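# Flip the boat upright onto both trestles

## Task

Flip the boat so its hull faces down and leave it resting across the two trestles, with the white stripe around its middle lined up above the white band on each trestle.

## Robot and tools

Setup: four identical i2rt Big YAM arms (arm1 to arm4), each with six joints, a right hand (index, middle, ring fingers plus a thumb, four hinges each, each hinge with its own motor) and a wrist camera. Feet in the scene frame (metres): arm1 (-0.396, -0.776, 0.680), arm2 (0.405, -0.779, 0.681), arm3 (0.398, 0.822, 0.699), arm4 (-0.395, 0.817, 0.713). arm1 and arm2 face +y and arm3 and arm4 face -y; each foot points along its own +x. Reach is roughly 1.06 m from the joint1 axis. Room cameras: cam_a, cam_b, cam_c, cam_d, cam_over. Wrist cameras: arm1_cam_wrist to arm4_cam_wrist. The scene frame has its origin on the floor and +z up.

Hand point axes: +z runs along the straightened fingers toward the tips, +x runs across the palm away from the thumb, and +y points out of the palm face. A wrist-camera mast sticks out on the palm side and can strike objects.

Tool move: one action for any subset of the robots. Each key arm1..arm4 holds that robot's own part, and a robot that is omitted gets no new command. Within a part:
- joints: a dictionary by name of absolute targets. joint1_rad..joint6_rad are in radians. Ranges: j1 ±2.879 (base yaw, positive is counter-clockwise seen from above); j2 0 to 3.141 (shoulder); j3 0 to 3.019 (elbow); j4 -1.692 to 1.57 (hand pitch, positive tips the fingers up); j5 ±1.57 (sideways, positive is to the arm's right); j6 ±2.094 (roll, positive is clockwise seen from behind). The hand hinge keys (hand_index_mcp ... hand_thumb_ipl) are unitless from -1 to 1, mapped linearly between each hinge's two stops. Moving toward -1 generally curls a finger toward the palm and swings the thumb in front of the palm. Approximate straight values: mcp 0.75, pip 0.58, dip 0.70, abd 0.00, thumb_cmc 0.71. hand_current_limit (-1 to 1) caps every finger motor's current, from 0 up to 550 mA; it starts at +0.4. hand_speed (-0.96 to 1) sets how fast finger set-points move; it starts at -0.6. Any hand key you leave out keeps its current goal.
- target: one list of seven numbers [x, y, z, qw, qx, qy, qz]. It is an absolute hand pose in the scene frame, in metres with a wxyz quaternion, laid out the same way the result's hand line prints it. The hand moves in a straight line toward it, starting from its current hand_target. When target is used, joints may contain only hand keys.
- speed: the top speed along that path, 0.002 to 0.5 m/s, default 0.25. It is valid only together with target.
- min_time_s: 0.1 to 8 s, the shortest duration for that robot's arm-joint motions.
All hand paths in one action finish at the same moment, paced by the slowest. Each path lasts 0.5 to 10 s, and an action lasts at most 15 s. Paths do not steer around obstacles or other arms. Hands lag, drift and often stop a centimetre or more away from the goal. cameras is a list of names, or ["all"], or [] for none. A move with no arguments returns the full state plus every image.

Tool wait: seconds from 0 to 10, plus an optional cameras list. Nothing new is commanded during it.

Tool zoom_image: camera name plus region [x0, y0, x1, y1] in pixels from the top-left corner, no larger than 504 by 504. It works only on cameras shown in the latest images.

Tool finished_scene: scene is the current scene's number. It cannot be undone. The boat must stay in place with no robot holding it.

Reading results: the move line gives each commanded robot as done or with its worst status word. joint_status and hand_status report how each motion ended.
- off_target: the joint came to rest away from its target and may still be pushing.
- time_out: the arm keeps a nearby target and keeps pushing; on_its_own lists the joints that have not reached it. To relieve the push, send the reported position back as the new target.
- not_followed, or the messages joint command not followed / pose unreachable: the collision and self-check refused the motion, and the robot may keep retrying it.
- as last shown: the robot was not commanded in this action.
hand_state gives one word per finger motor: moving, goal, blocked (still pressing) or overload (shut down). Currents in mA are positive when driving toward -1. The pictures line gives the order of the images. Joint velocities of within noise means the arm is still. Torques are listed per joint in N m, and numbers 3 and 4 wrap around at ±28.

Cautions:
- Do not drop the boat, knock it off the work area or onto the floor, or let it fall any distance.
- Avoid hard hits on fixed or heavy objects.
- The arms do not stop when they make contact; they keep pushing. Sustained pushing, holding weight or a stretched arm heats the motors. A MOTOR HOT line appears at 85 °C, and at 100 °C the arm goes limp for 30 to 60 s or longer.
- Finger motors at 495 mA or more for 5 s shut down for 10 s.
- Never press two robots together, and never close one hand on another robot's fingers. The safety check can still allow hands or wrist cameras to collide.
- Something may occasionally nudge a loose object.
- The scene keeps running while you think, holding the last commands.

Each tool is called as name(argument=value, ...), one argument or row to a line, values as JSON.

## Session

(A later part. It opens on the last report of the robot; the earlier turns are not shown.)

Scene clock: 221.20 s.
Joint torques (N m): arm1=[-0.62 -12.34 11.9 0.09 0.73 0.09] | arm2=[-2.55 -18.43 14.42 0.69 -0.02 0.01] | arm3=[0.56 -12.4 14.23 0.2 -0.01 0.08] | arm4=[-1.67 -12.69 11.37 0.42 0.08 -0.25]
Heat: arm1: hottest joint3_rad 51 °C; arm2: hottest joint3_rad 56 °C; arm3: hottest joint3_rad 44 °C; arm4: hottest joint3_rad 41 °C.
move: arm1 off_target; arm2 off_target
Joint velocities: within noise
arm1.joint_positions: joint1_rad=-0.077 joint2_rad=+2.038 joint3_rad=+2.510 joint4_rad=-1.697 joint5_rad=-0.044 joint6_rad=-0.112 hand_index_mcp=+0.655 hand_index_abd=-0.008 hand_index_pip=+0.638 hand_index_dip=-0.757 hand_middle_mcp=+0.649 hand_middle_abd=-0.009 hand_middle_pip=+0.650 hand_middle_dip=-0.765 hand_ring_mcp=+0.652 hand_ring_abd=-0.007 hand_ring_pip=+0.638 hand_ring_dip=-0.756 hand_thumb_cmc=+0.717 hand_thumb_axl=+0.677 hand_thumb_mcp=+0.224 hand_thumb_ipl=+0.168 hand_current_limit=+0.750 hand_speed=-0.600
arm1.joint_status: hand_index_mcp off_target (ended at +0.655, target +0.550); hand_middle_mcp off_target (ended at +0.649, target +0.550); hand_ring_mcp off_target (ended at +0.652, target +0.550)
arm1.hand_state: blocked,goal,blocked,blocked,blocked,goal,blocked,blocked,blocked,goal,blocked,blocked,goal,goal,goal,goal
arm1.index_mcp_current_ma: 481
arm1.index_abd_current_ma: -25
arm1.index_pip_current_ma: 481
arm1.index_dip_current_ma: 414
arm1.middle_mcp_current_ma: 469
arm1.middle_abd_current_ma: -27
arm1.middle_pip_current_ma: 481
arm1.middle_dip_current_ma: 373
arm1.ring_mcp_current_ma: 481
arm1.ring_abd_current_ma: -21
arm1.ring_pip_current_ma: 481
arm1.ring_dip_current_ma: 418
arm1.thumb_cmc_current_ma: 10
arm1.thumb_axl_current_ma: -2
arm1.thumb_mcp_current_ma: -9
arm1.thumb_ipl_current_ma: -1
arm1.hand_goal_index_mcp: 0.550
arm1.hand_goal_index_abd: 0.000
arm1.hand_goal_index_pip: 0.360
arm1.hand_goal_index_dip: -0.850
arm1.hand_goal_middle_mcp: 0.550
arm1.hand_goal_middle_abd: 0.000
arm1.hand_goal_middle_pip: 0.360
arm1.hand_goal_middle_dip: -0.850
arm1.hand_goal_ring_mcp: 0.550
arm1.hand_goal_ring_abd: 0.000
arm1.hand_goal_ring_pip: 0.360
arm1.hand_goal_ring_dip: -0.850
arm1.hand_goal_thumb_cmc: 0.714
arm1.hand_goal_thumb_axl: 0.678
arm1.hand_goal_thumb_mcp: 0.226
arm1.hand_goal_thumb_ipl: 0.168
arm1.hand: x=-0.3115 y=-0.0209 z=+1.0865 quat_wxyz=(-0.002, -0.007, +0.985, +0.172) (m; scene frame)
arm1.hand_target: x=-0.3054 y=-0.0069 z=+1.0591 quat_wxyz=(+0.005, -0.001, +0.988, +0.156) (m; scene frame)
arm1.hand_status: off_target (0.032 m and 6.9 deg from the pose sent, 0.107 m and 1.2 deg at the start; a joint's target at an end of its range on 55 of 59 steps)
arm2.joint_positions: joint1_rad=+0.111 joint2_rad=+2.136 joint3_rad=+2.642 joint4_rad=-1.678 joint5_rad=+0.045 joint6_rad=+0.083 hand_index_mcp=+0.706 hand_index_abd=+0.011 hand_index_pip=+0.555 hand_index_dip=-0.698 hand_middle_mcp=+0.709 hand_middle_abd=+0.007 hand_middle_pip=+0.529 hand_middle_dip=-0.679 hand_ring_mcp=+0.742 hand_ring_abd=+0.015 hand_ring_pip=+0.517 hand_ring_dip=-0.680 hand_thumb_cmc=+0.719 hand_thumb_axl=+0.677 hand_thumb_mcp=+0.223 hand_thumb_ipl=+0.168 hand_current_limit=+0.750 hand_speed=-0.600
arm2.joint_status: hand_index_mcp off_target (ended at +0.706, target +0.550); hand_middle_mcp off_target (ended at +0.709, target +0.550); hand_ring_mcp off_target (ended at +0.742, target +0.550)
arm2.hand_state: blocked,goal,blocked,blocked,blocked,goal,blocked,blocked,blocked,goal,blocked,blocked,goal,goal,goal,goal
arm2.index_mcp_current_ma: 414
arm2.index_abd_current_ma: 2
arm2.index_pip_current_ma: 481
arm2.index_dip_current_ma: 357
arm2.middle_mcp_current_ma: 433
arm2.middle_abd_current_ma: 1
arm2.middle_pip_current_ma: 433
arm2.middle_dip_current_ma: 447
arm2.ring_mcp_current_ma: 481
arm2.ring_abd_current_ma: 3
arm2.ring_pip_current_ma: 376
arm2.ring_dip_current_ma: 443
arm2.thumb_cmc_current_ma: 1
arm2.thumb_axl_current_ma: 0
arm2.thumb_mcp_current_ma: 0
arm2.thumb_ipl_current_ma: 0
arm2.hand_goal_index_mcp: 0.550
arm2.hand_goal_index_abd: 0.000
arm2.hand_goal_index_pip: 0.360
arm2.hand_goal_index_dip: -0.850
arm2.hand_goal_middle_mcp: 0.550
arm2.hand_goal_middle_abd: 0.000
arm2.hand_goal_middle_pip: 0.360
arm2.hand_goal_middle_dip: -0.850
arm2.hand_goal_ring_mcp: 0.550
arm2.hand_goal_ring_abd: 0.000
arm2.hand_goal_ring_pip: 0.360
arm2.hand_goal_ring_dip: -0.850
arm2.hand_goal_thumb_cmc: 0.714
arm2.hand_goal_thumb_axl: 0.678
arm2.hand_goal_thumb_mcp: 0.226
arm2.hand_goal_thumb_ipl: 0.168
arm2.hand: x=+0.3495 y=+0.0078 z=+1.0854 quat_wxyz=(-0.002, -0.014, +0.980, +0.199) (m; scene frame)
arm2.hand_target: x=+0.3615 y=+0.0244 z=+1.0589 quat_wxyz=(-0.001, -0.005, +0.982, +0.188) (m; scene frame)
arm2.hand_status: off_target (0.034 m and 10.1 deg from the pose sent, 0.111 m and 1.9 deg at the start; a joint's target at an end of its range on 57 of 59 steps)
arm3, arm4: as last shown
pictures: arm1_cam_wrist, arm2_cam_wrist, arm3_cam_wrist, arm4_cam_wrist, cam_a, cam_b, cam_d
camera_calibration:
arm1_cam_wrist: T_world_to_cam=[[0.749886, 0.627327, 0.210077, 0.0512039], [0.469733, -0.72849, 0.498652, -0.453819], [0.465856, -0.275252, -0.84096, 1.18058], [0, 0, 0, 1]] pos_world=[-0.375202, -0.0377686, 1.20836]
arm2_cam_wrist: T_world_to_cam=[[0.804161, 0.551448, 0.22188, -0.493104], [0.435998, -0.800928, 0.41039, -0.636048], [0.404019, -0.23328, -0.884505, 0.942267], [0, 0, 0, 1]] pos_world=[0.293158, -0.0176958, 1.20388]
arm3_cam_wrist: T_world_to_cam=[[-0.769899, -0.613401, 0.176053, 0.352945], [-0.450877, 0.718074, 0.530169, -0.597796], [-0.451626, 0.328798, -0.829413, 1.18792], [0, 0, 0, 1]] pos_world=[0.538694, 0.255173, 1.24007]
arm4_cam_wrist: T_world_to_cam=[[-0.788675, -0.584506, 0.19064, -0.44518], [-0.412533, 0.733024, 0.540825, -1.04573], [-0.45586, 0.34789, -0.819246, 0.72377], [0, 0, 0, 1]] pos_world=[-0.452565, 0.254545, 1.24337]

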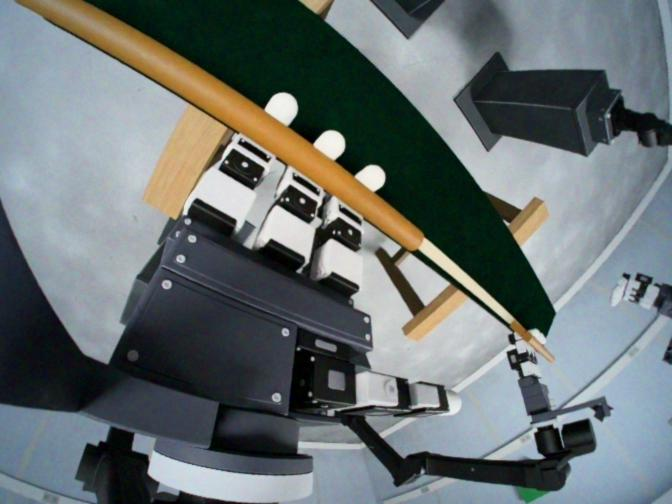

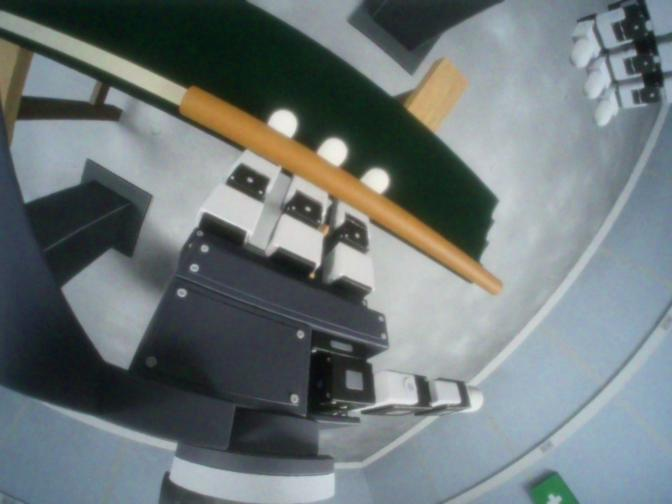

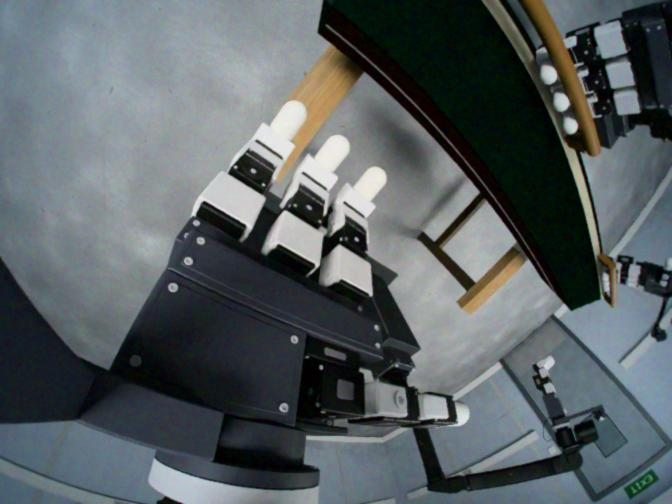

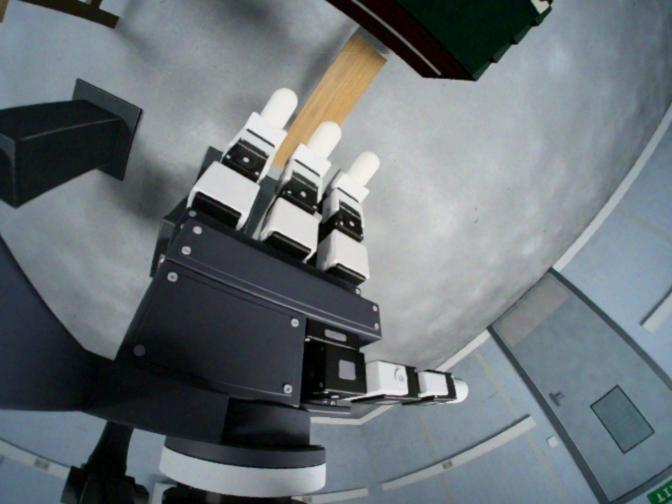

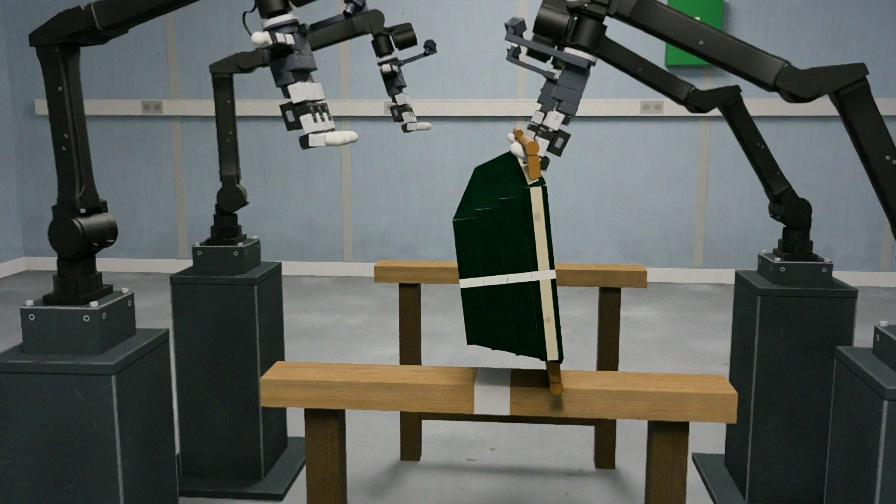

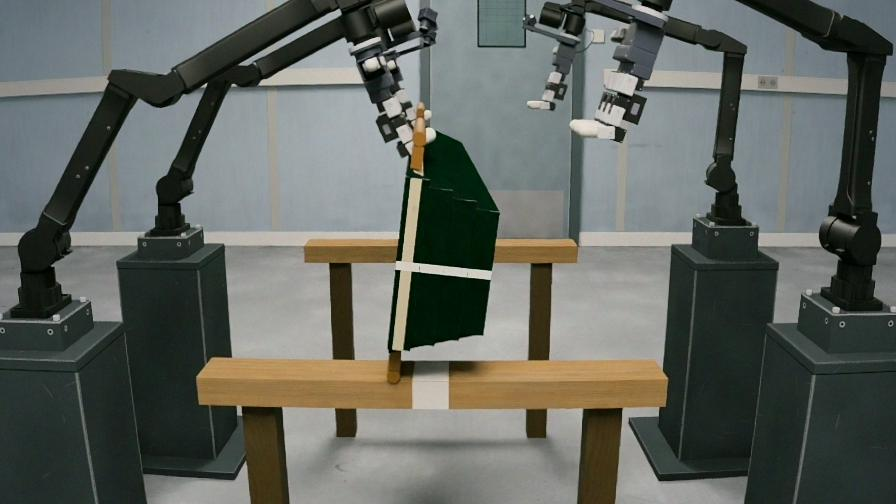

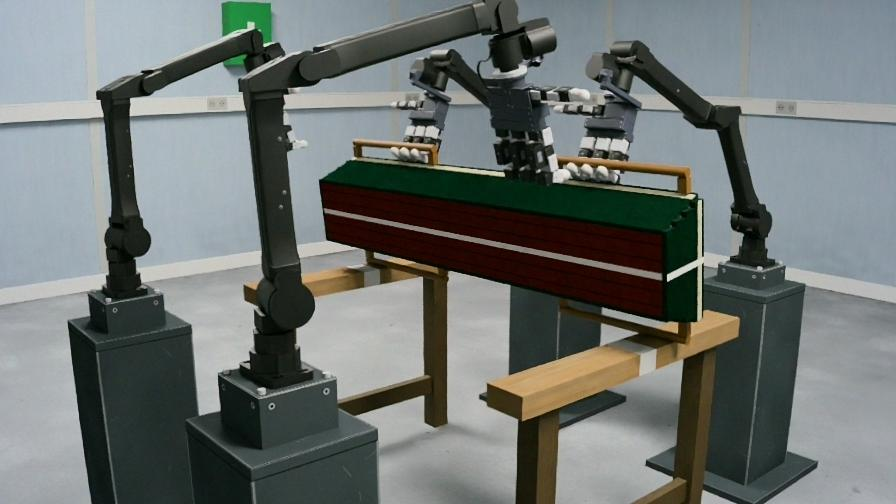

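move(
  arm3={"target": [0.485, 0.065, 1.105, 0.2588, 0.9659, 0, 0], "speed": 0.15},
  arm4={"target": [-0.555, 0.065, 1.105, 0.2588, 0.9659, 0, 0], "speed": 0.15, "joints": {"hand_index_mcp": -1.0, "hand_index_dip": 0.7}},
  cameras=["arm1_cam_wrist", "arm2_cam_wrist", "arm3_cam_wrist", "arm4_cam_wrist", "cam_a", "cam_b", "cam_d", "cam_over"],
)

zoom_image(
  camera="cam_d",
  region=[320, 60, 720, 260],
)

zoom_image(
  camera="cam_b",
  region=[340, 0, 600, 220],
)

zoom_image(
  camera="cam_a",
  region=[400, 0, 660, 220],
)

zoom_image(
  camera="cam_over",
  region=[230, 80, 450, 280],
)

zoom_image(
  camera="cam_over",
  region=[480, 80, 700, 280],
)

Scene clock: 236.97 s.
Joint torques (N m): arm1=[-0.67 -12.28 11.89 0.06 0.73 0.09] | arm2=[-2.08 -18.26 14.43 0.69 -0.04 0.01] | arm3=[-1.2 -16.67 14.98 2.3 0.32 -0.15] | arm4=[-0.38 -19.02 12.15 1.77 -0.39 -0.11]
Heat: arm1: hottest joint3_rad 51 °C; arm2: hottest joint3_rad 57 °C; arm3: hottest joint3_rad 46 °C; arm4: hottest joint3_rad 42 °C.
move: arm3 off_target; arm4 off_target
Joint velocities: within noise
arm1, arm2: as last shown
arm1.hand: x=-0.3115 y=-0.0208 z=+1.0862 quat_wxyz=(-0.002, -0.007, +0.985, +0.172) (m; scene frame)
arm1.hand_target: x=-0.3054 y=-0.0069 z=+1.0588 quat_wxyz=(+0.005, -0.001, +0.988, +0.155) (m; scene frame)
arm2.middle_mcp_current_ma: 434
arm2.ring_pip_current_ma: 377
arm3.joint_positions: joint1_rad=+0.185 joint2_rad=+1.883 joint3_rad=+2.099 joint4_rad=-1.358 joint5_rad=+0.082 joint6_rad=+0.170 hand_index_mcp=+0.760 hand_index_abd=+0.001 hand_index_pip=+0.577 hand_index_dip=-0.344 hand_middle_mcp=+0.760 hand_middle_abd=+0.001 hand_middle_pip=+0.577 hand_middle_dip=-0.345 hand_ring_mcp=+0.760 hand_ring_abd=+0.001 hand_ring_pip=+0.577 hand_ring_dip=-0.344 hand_thumb_cmc=+0.720 hand_thumb_axl=+0.677 hand_thumb_mcp=+0.223 hand_thumb_ipl=+0.168 hand_current_limit=+0.750 hand_speed=-0.600
arm3.joint_status: not commanded
arm3.hand_state: goal,goal,goal,goal,goal,goal,goal,goal,goal,goal,goal,goal,goal,goal,goal,goal
arm3.index_mcp_current_ma: 1
arm3.index_abd_current_ma: 0
arm3.index_pip_current_ma: 0
arm3.index_dip_current_ma: 1
arm3.middle_mcp_current_ma: 2
arm3.middle_abd_current_ma: 0
arm3.middle_pip_current_ma: 0
arm3.middle_dip_current_ma: 0
arm3.ring_mcp_current_ma: 1
arm3.ring_abd_current_ma: 0
arm3.ring_pip_current_ma: 0
arm3.ring_dip_current_ma: 1
arm3.thumb_cmc_current_ma: 1
arm3.thumb_axl_current_ma: 0
arm3.thumb_mcp_current_ma: 0
arm3.thumb_ipl_current_ma: 0
arm3.hand_goal_index_mcp: 0.754
arm3.hand_goal_index_abd: 0.000
arm3.hand_goal_index_pip: 0.576
arm3.hand_goal_index_dip: -0.348
arm3.hand_goal_middle_mcp: 0.754
arm3.hand_goal_middle_abd: 0.000
arm3.hand_goal_middle_pip: 0.576
arm3.hand_goal_middle_dip: -0.348
arm3.hand_goal_ring_mcp: 0.754
arm3.hand_goal_ring_abd: 0.000
arm3.hand_goal_ring_pip: 0.576
arm3.hand_goal_ring_dip: -0.348
arm3.hand_goal_thumb_cmc: 0.714
arm3.hand_goal_thumb_axl: 0.678
arm3.hand_goal_thumb_mcp: 0.226
arm3.hand_goal_thumb_ipl: 0.168
arm3.hand: x=+0.4902 y=+0.0791 z=+1.0691 quat_wxyz=(+0.221, +0.975, +0.002, -0.002) (m; scene frame)
arm3.hand_target: x=+0.4846 y=+0.0676 z=+1.1048 quat_wxyz=(+0.260, +0.966, +0.000, +0.000) (m; scene frame)
arm3.hand_status: off_target (0.039 m and 4.5 deg from the pose sent, 0.177 m and 12.1 deg at the start)
arm4.joint_positions: joint1_rad=-0.239 joint2_rad=+1.868 joint3_rad=+2.055 joint4_rad=-1.316 joint5_rad=-0.112 joint6_rad=-0.194 hand_index_mcp=-0.987 hand_index_abd=+0.001 hand_index_pip=+0.577 hand_index_dip=+0.698 hand_middle_mcp=+0.761 hand_middle_abd=+0.001 hand_middle_pip=+0.577 hand_middle_dip=-0.344 hand_ring_mcp=+0.760 hand_ring_abd=+0.001 hand_ring_pip=+0.577 hand_ring_dip=-0.345 hand_thumb_cmc=+0.720 hand_thumb_axl=+0.677 hand_thumb_mcp=+0.224 hand_thumb_ipl=+0.168 hand_current_limit=+0.750 hand_speed=-0.600
arm4.joint_status: all done
arm4.hand_state: goal,goal,goal,goal,goal,goal,goal,goal,goal,goal,goal,goal,goal,goal,goal,goal
arm4.index_mcp_current_ma: 4
arm4.index_abd_current_ma: 0
arm4.index_pip_current_ma: 0
arm4.index_dip_current_ma: 0
arm4.middle_mcp_current_ma: 1
arm4.middle_abd_current_ma: 0
arm4.middle_pip_current_ma: 0
arm4.middle_dip_current_ma: 0
arm4.ring_mcp_current_ma: 1
arm4.ring_abd_current_ma: 0
arm4.ring_pip_current_ma: 0
arm4.ring_dip_current_ma: 0
arm4.thumb_cmc_current_ma: 1
arm4.thumb_axl_current_ma: 0
arm4.thumb_mcp_current_ma: 0
arm4.thumb_ipl_current_ma: 0
arm4.hand_goal_index_mcp: -1.000
arm4.hand_goal_index_abd: 0.000
arm4.hand_goal_index_pip: 0.576
arm4.hand_goal_index_dip: 0.700
arm4.hand_goal_middle_mcp: 0.754
arm4.hand_goal_middle_abd: 0.000
arm4.hand_goal_middle_pip: 0.576
arm4.hand_goal_middle_dip: -0.348
arm4.hand_goal_ring_mcp: 0.754
arm4.hand_goal_ring_abd: 0.000
arm4.hand_goal_ring_pip: 0.576
arm4.hand_goal_ring_dip: -0.348
arm4.hand_goal_thumb_cmc: 0.714
arm4.hand_goal_thumb_axl: 0.678
arm4.hand_goal_thumb_mcp: 0.226
arm4.hand_goal_thumb_ipl: 0.168
arm4.hand: x=-0.5462 y=+0.0739 z=+1.0693 quat_wxyz=(+0.224, +0.975, +0.000, +0.008) (m; scene frame)
arm4.hand_target: x=-0.5543 y=+0.0671 z=+1.1043 quat_wxyz=(+0.259, +0.966, +0.000, +0.001) (m; scene frame)
arm4.hand_status: off_target (0.038 m and 4.2 deg from the pose sent, 0.182 m and 12.5 deg at the start)
pictures: arm1_cam_wrist, arm2_cam_wrist, arm3_cam_wrist, arm4_cam_wrist, cam_a, cam_b, cam_d, cam_over
camera_calibration:
arm1_cam_wrist: T_world_to_cam=[[0.749849, 0.627458, 0.209815, 0.0515115], [0.469792, -0.728264, 0.498926, -0.453898], [0.465856, -0.27555, -0.840863, 1.18022], [0, 0, 0, 1]] pos_world=[-0.375202, -0.0376687, 1.20806]
arm2_cam_wrist: T_world_to_cam=[[0.804161, 0.551448, 0.22188, -0.493104], [0.435998, -0.800928, 0.41039, -0.636048], [0.404019, -0.23328, -0.884505, 0.942267], [0, 0, 0, 1]] pos_world=[0.293158, -0.0176958, 1.20388]
arm3_cam_wrist: T_world_to_cam=[[-0.769138, -0.590121, 0.245325, 0.199234], [-0.46204, 0.778671, 0.424488, -0.332101], [-0.441527, 0.21314, -0.871565, 1.25292], [0, 0, 0, 1]] pos_world=[0.552992, 0.109122, 1.1841]
arm4_cam_wrist: T_world_to_cam=[[-0.781463, -0.561196, 0.272716, -0.643345], [-0.42415, 0.798356, 0.427463, -0.797126], [-0.457615, 0.218375, -0.861917, 0.77945], [0, 0, 0, 1]] pos_world=[-0.484164, 0.105135, 1.18801]

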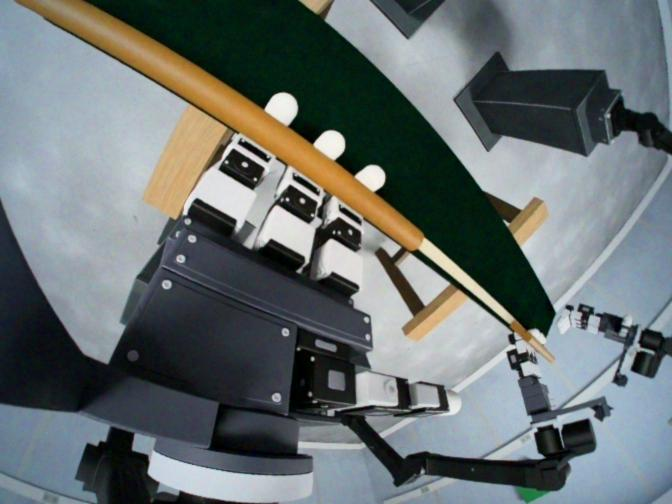

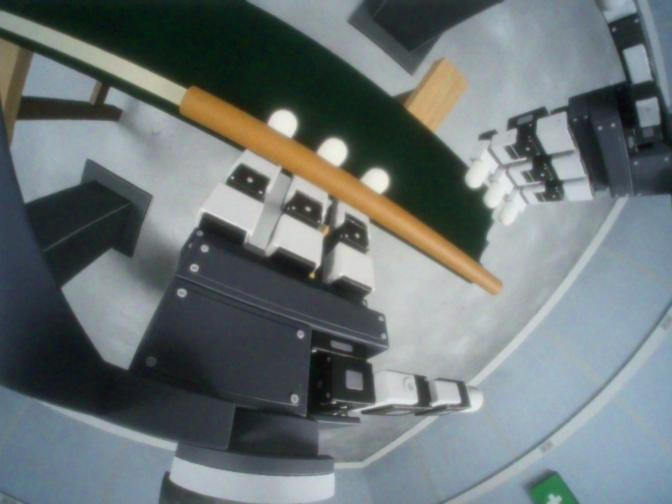

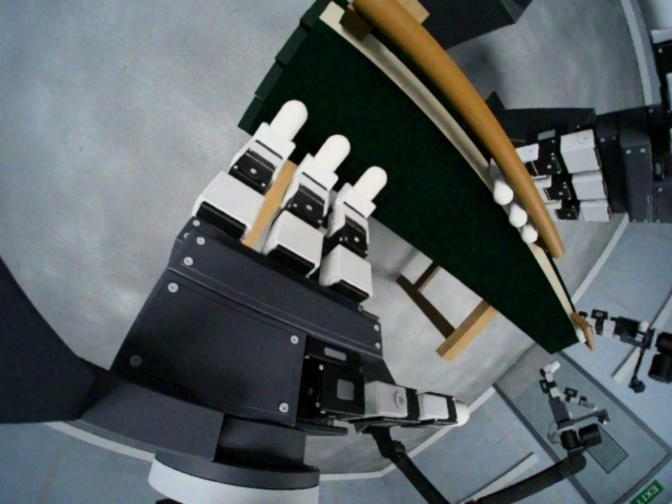

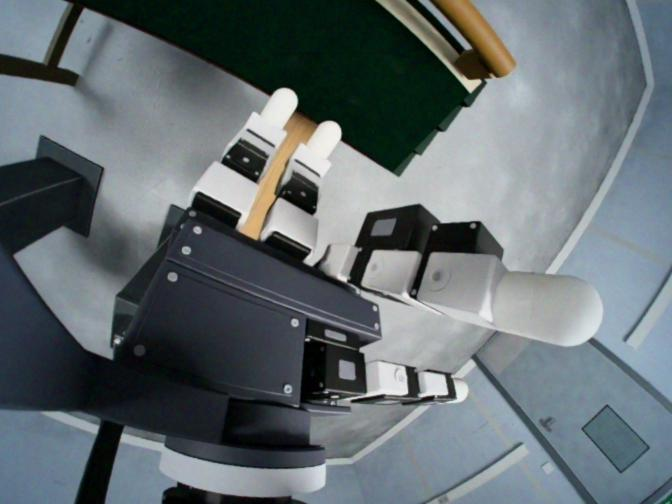

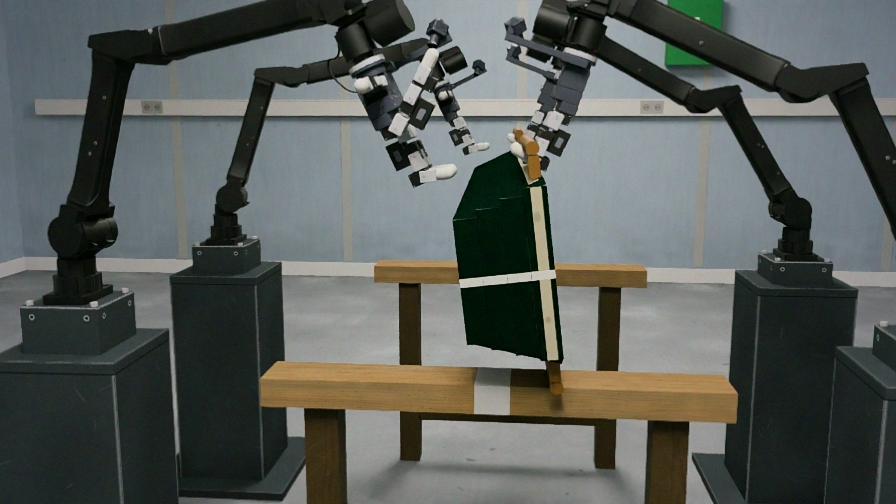

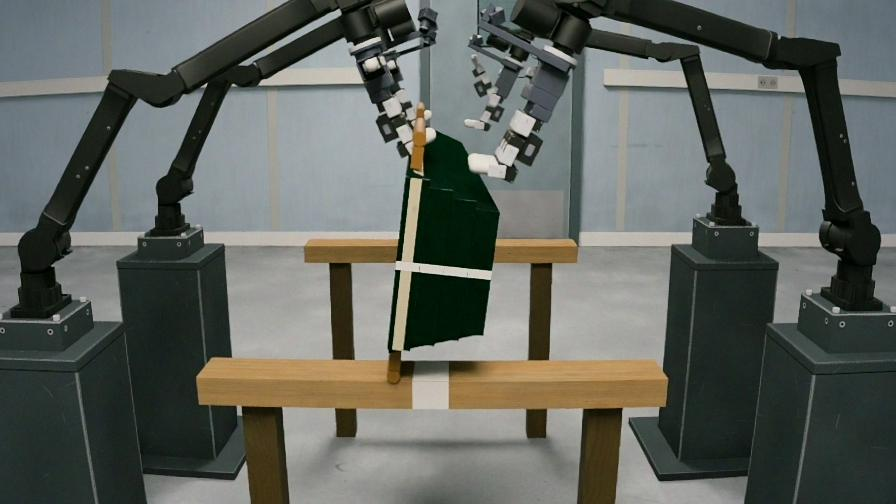

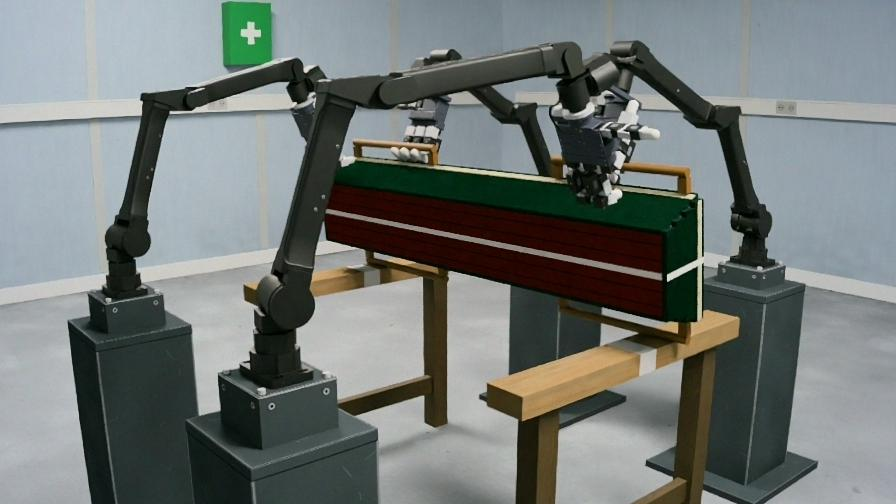

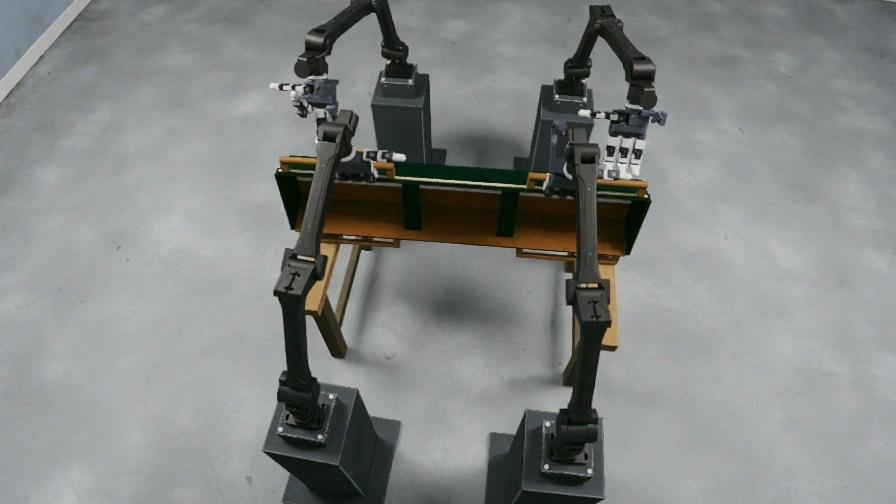

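Scaled by 1.260 from the camera's 896x504 image, which has a finer 1280x720 frame.

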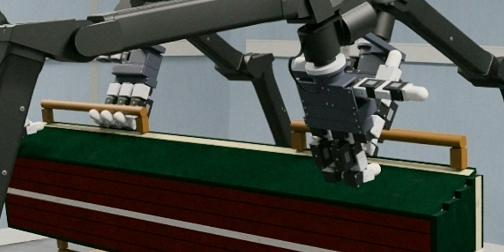

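Scaled by 1.938 from the camera's 896x504 image, which has a finer 1280x720 frame.

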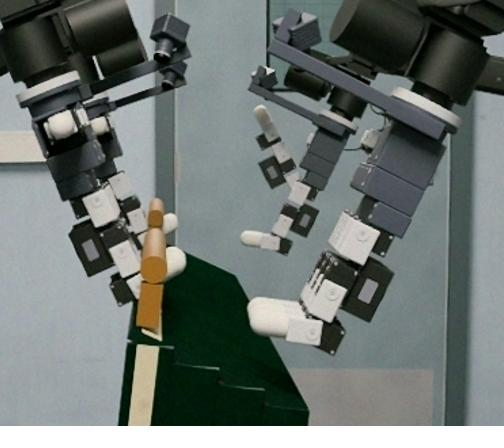

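Scaled by 1.938 from the camera's 896x504 image, which has a finer 1280x720 frame.

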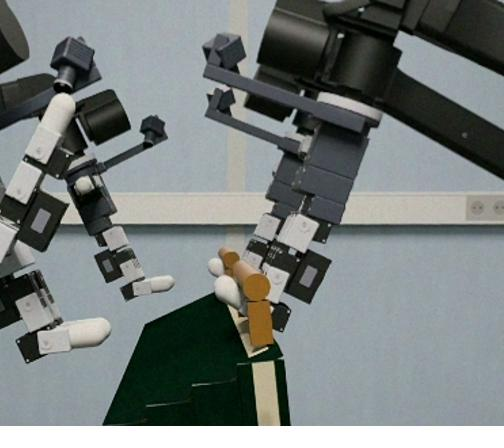

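Scaled by 2.291 from the camera's 896x504 image, which has a finer 1280x720 frame.

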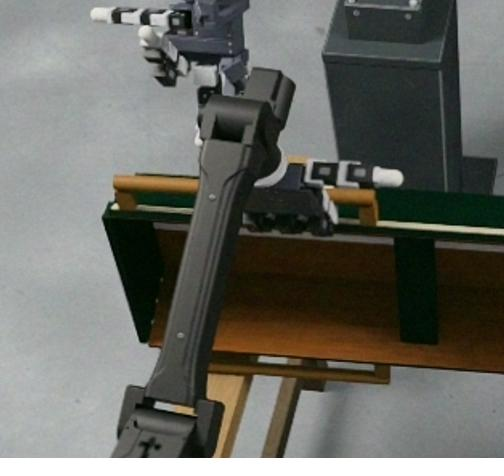

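Scaled by 2.291 from the camera's 896x504 image, which has a finer 1280x720 frame.

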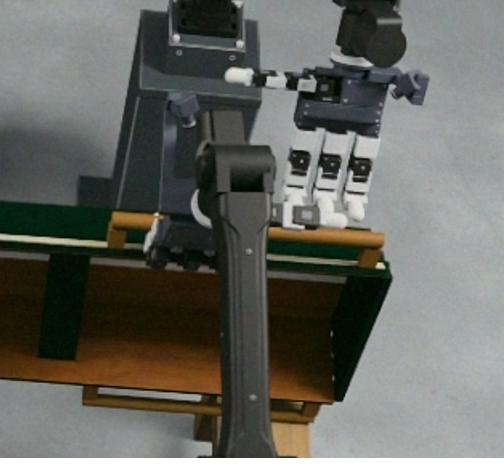

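zoom_image(
  camera="arm3_cam_wrist",
  region=[320, 0, 620, 280],
)

zoom_image(
  camera="arm4_cam_wrist",
  region=[300, 0, 600, 200],
)

Scaled by 1.680 from the camera's 672x504 image, which has a finer 960x720 frame.

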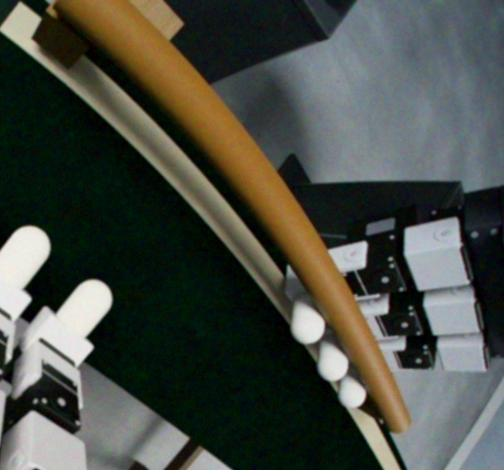

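Scaled by 1.680 from the camera's 672x504 image, which has a finer 960x720 frame.

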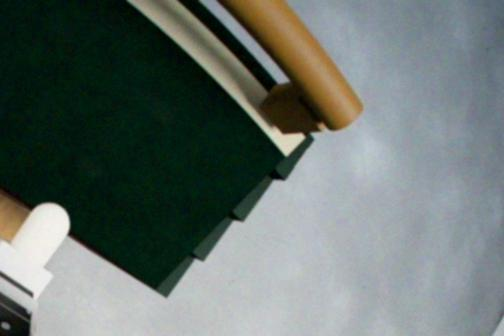

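move(
  arm3={"target": [0.458, 0.020, 1.122, 0.2588, 0.9659, 0, 0], "speed": 0.1},
  arm4={"target": [-0.542, -0.025, 1.122, 0.2588, 0.9659, 0, 0], "speed": 0.1, "joints": {"hand_index_mcp": 0.754, "hand_index_dip": -0.348}},
  cameras=["arm3_cam_wrist", "arm4_cam_wrist", "cam_a", "cam_b", "cam_d", "cam_over"],
)

zoom_image(
  camera="cam_b",
  region=[340, 0, 540, 200],
)

zoom_image(
  camera="cam_a",
  region=[440, 20, 640, 220],
)

zoom_image(
  camera="cam_over",
  region=[240, 60, 400, 220],
)

zoom_image(
  camera="cam_over",
  region=[520, 80, 680, 240],
)

Scene clock: 256.40 s.
Joint torques (N m): arm1=[-0.62 -12.22 11.9 0.09 0.72 0.09] | arm2=[-2.08 -18.43 14.45 0.66 -0.03 0] | arm3=[-0.85 -18.49 14.41 0.61 -0.03 -0.14] | arm4=[1.26 -23 10.95 0.75 0.07 0.18]
Heat: arm1: hottest joint3_rad 50 °C; arm2: hottest joint3_rad 56 °C; arm3: hottest joint3_rad 50 °C; arm4: hottest joint3_rad 43 °C.
move: arm3 off_target; arm4 off_target
Joint velocities: within noise
arm1, arm2: as last shown
arm3.joint_positions: joint1_rad=+0.128 joint2_rad=+2.079 joint3_rad=+2.468 joint4_rad=-1.476 joint5_rad=+0.067 joint6_rad=+0.122 hand_index_mcp=+0.760 hand_index_abd=+0.001 hand_index_pip=+0.577 hand_index_dip=-0.344 hand_middle_mcp=+0.760 hand_middle_abd=+0.001 hand_middle_pip=+0.577 hand_middle_dip=-0.345 hand_ring_mcp=+0.760 hand_ring_abd=+0.001 hand_ring_pip=+0.577 hand_ring_dip=-0.344 hand_thumb_cmc=+0.720 hand_thumb_axl=+0.677 hand_thumb_mcp=+0.223 hand_thumb_ipl=+0.168 hand_current_limit=+0.750 hand_speed=-0.600
arm3.joint_status: not commanded
arm3.hand_state: goal,goal,goal,goal,goal,goal,goal,goal,goal,goal,goal,goal,goal,goal,goal,goal
arm3.index_mcp_current_ma: 1
arm3.index_abd_current_ma: 0
arm3.index_pip_current_ma: 0
arm3.index_dip_current_ma: 1
arm3.middle_mcp_current_ma: 2
arm3.middle_abd_current_ma: 0
arm3.middle_pip_current_ma: 0
arm3.middle_dip_current_ma: 0
arm3.ring_mcp_current_ma: 1
arm3.ring_abd_current_ma: 0
arm3.ring_pip_current_ma: 0
arm3.ring_dip_current_ma: 1
arm3.thumb_cmc_current_ma: 1
arm3.thumb_axl_current_ma: 0
arm3.thumb_mcp_current_ma: 0
arm3.thumb_ipl_current_ma: 0
arm3.hand_goal_index_mcp: 0.754
arm3.hand_goal_index_abd: 0.000
arm3.hand_goal_index_pip: 0.576
arm3.hand_goal_index_dip: -0.348
arm3.hand_goal_middle_mcp: 0.754
arm3.hand_goal_middle_abd: 0.000
arm3.hand_goal_middle_pip: 0.576
arm3.hand_goal_middle_dip: -0.348
arm3.hand_goal_ring_mcp: 0.754
arm3.hand_goal_ring_abd: 0.000
arm3.hand_goal_ring_pip: 0.576
arm3.hand_goal_ring_dip: -0.348
arm3.hand_goal_thumb_cmc: 0.714
arm3.hand_goal_thumb_axl: 0.678
arm3.hand_goal_thumb_mcp: 0.226
arm3.hand_goal_thumb_ipl: 0.168
arm3.hand: x=+0.4618 y=+0.0218 z=+1.1010 quat_wxyz=(+0.246, +0.969, -0.002, -0.002) (m; scene frame)
arm3.hand_target: x=+0.4580 y=+0.0209 z=+1.1214 quat_wxyz=(+0.260, +0.966, +0.000, +0.000) (m; scene frame)
arm3.hand_status: off_target (0.021 m and 1.5 deg from the pose sent, 0.086 m and 4.5 deg at the start)
arm4.joint_positions: joint1_rad=-0.208 joint2_rad=+2.324 joint3_rad=+2.878 joint4_rad=-1.598 joint5_rad=-0.097 joint6_rad=-0.171 hand_index_mcp=+0.756 hand_index_abd=+0.001 hand_index_pip=+0.577 hand_index_dip=-0.345 hand_middle_mcp=+0.761 hand_middle_abd=+0.001 hand_middle_pip=+0.577 hand_middle_dip=-0.344 hand_ring_mcp=+0.760 hand_ring_abd=+0.001 hand_ring_pip=+0.577 hand_ring_dip=-0.345 hand_thumb_cmc=+0.720 hand_thumb_axl=+0.677 hand_thumb_mcp=+0.224 hand_thumb_ipl=+0.168 hand_current_limit=+0.750 hand_speed=-0.600
arm4.joint_status: all done
arm4.hand_state: goal,goal,goal,goal,goal,goal,goal,goal,goal,goal,goal,goal,goal,goal,goal,goal
arm4.index_mcp_current_ma: 0
arm4.index_abd_current_ma: 0
arm4.index_pip_current_ma: 0
arm4.index_dip_current_ma: 0
arm4.middle_mcp_current_ma: 1
arm4.middle_abd_current_ma: 0
arm4.middle_pip_current_ma: 0
arm4.middle_dip_current_ma: 0
arm4.ring_mcp_current_ma: 1
arm4.ring_abd_current_ma: 0
arm4.ring_pip_current_ma: 0
arm4.ring_dip_current_ma: 0
arm4.thumb_cmc_current_ma: 1
arm4.thumb_axl_current_ma: 0
arm4.thumb_mcp_current_ma: 0
arm4.thumb_ipl_current_ma: 0
arm4.hand_goal_index_mcp: 0.754
arm4.hand_goal_index_abd: 0.000
arm4.hand_goal_index_pip: 0.576
arm4.hand_goal_index_dip: -0.348
arm4.hand_goal_middle_mcp: 0.754
arm4.hand_goal_middle_abd: 0.000
arm4.hand_goal_middle_pip: 0.576
arm4.hand_goal_middle_dip: -0.348
arm4.hand_goal_ring_mcp: 0.754
arm4.hand_goal_ring_abd: 0.000
arm4.hand_goal_ring_pip: 0.576
arm4.hand_goal_ring_dip: -0.348
arm4.hand_goal_thumb_cmc: 0.714
arm4.hand_goal_thumb_axl: 0.678
arm4.hand_goal_thumb_mcp: 0.226
arm4.hand_goal_thumb_ipl: 0.168
arm4.hand: x=-0.5460 y=-0.0253 z=+1.1027 quat_wxyz=(+0.263, +0.965, +0.004, -0.001) (m; scene frame)
arm4.hand_target: x=-0.5418 y=-0.0237 z=+1.1213 quat_wxyz=(+0.278, +0.960, -0.001, -0.003) (m; scene frame)
arm4.hand_status: off_target (0.020 m and 0.7 deg from the pose sent, 0.112 m and 4.2 deg at the start; a joint's target at an end of its range on 19 of 62 steps)
pictures: arm3_cam_wrist, arm4_cam_wrist, cam_a, cam_b, cam_d, cam_over
camera_calibration:
arm3_cam_wrist: T_world_to_cam=[[-0.773588, -0.571078, 0.274647, 0.105097], [-0.457097, 0.803055, 0.382316, -0.27057], [-0.438889, 0.170215, -0.882272, 1.29184], [0, 0, 0, 1]] pos_world=[0.5246, 0.0574102, 1.21434]
arm4_cam_wrist: T_world_to_cam=[[-0.773499, -0.53973, 0.33225, -0.768688], [-0.419364, 0.828899, 0.370216, -0.665567], [-0.475219, 0.147028, -0.867496, 0.824788], [0, 0, 0, 1]] pos_world=[-0.48174, 0.0155368, 1.2173]

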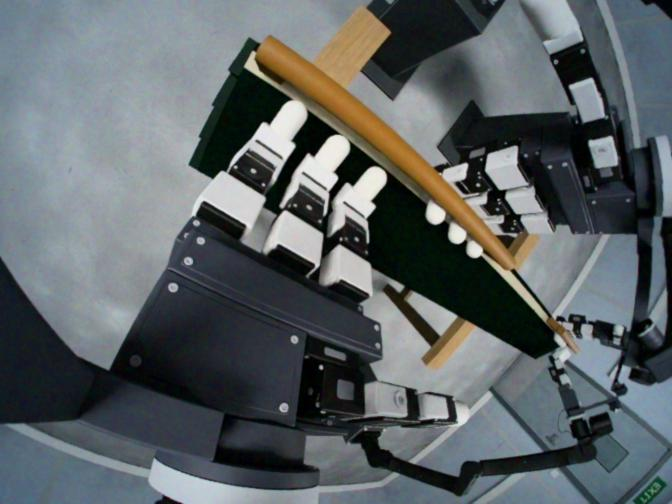

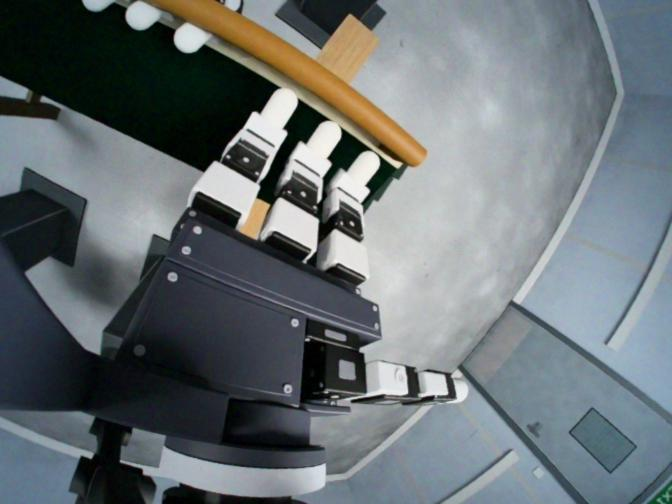

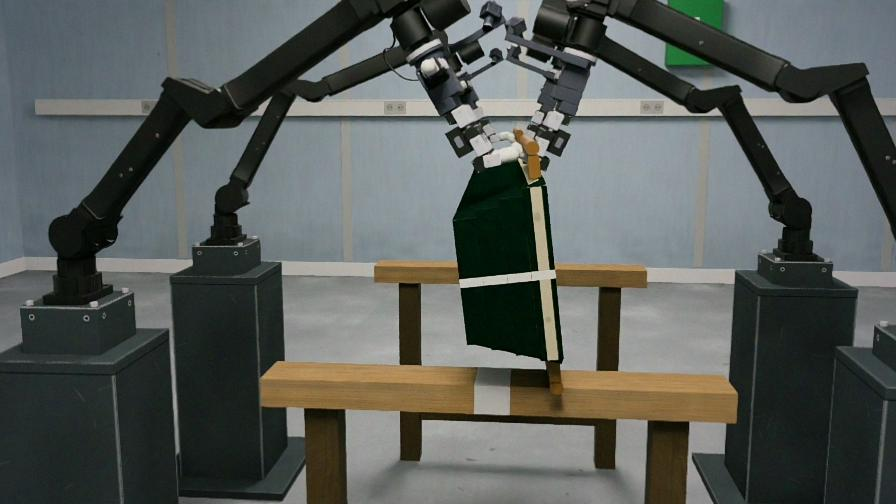

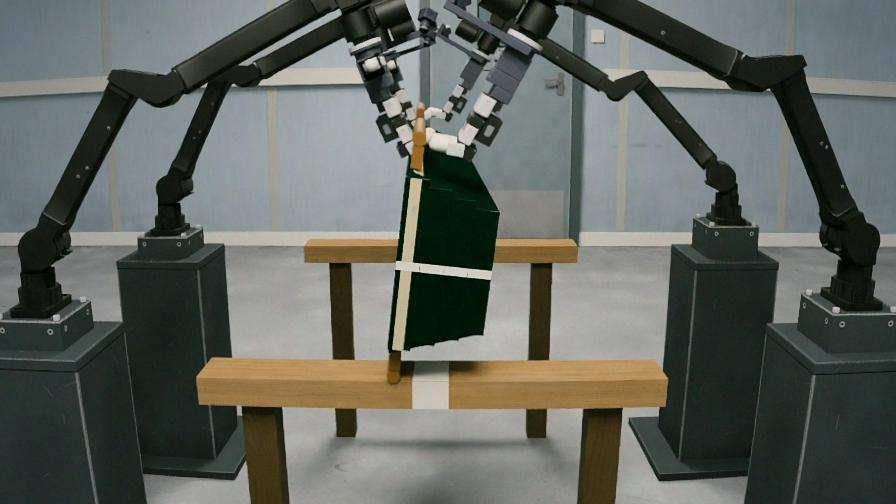

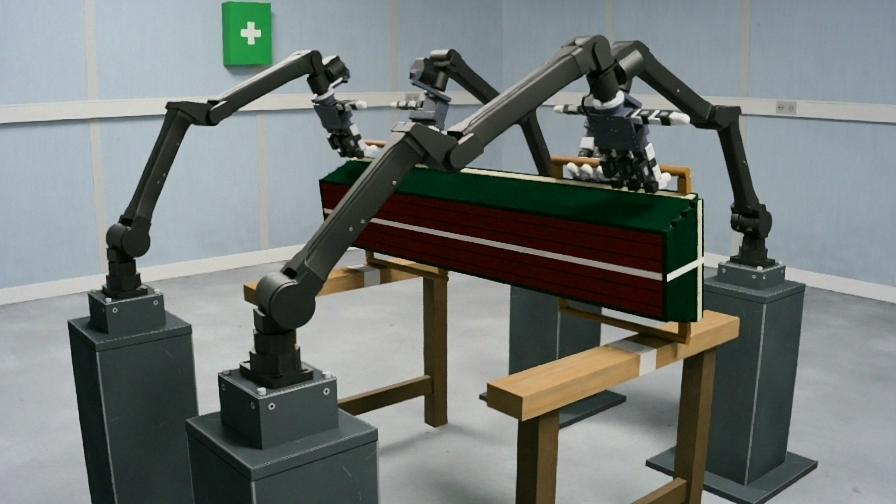

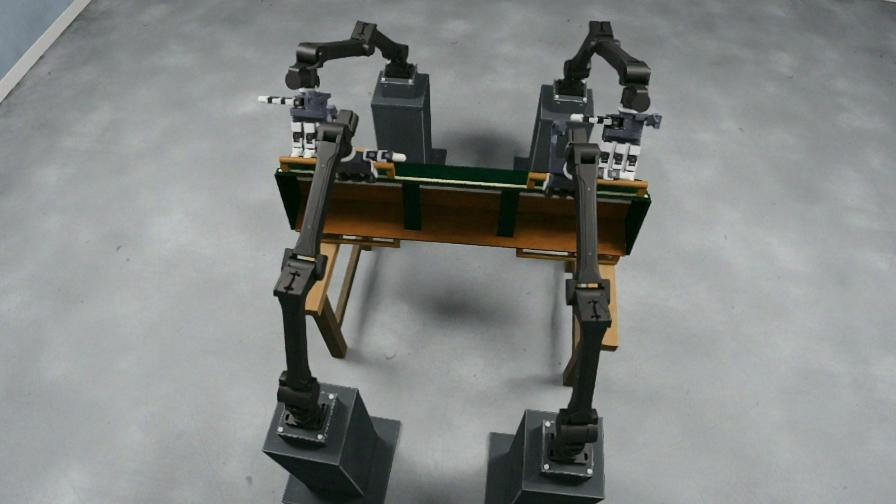

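Scaled by 2.520 from the camera's 896x504 image, which has a finer 1280x720 frame.

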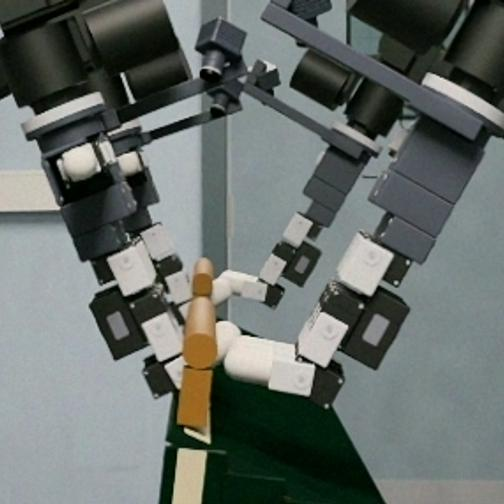

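Scaled by 2.520 from the camera's 896x504 image, which has a finer 1280x720 frame.

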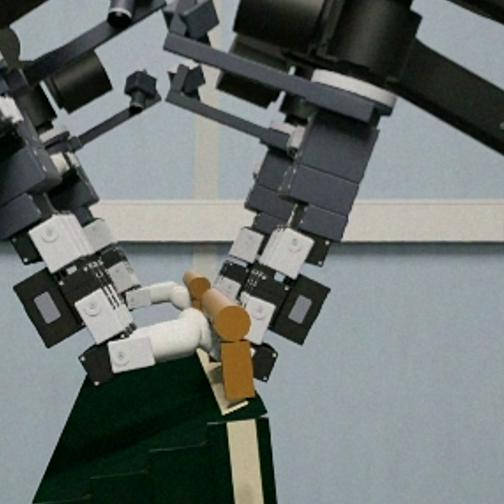

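Scaled by 3.150 from the camera's 896x504 image, which has a finer 1280x720 frame.

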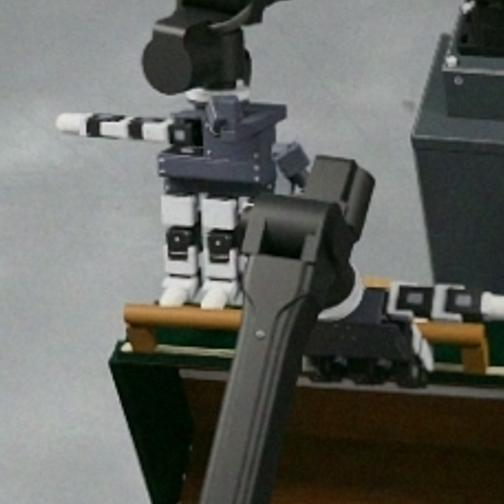

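Scaled by 3.150 from the camera's 896x504 image, which has a finer 1280x720 frame.

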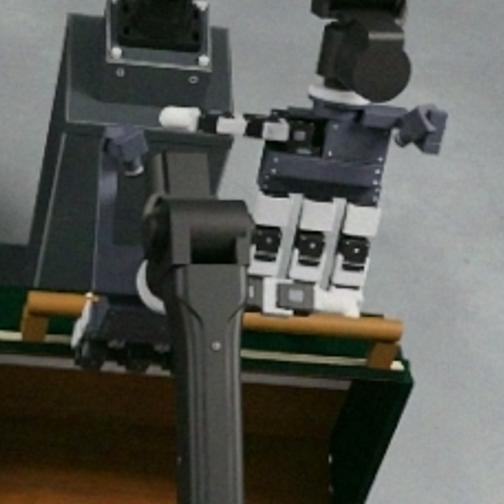

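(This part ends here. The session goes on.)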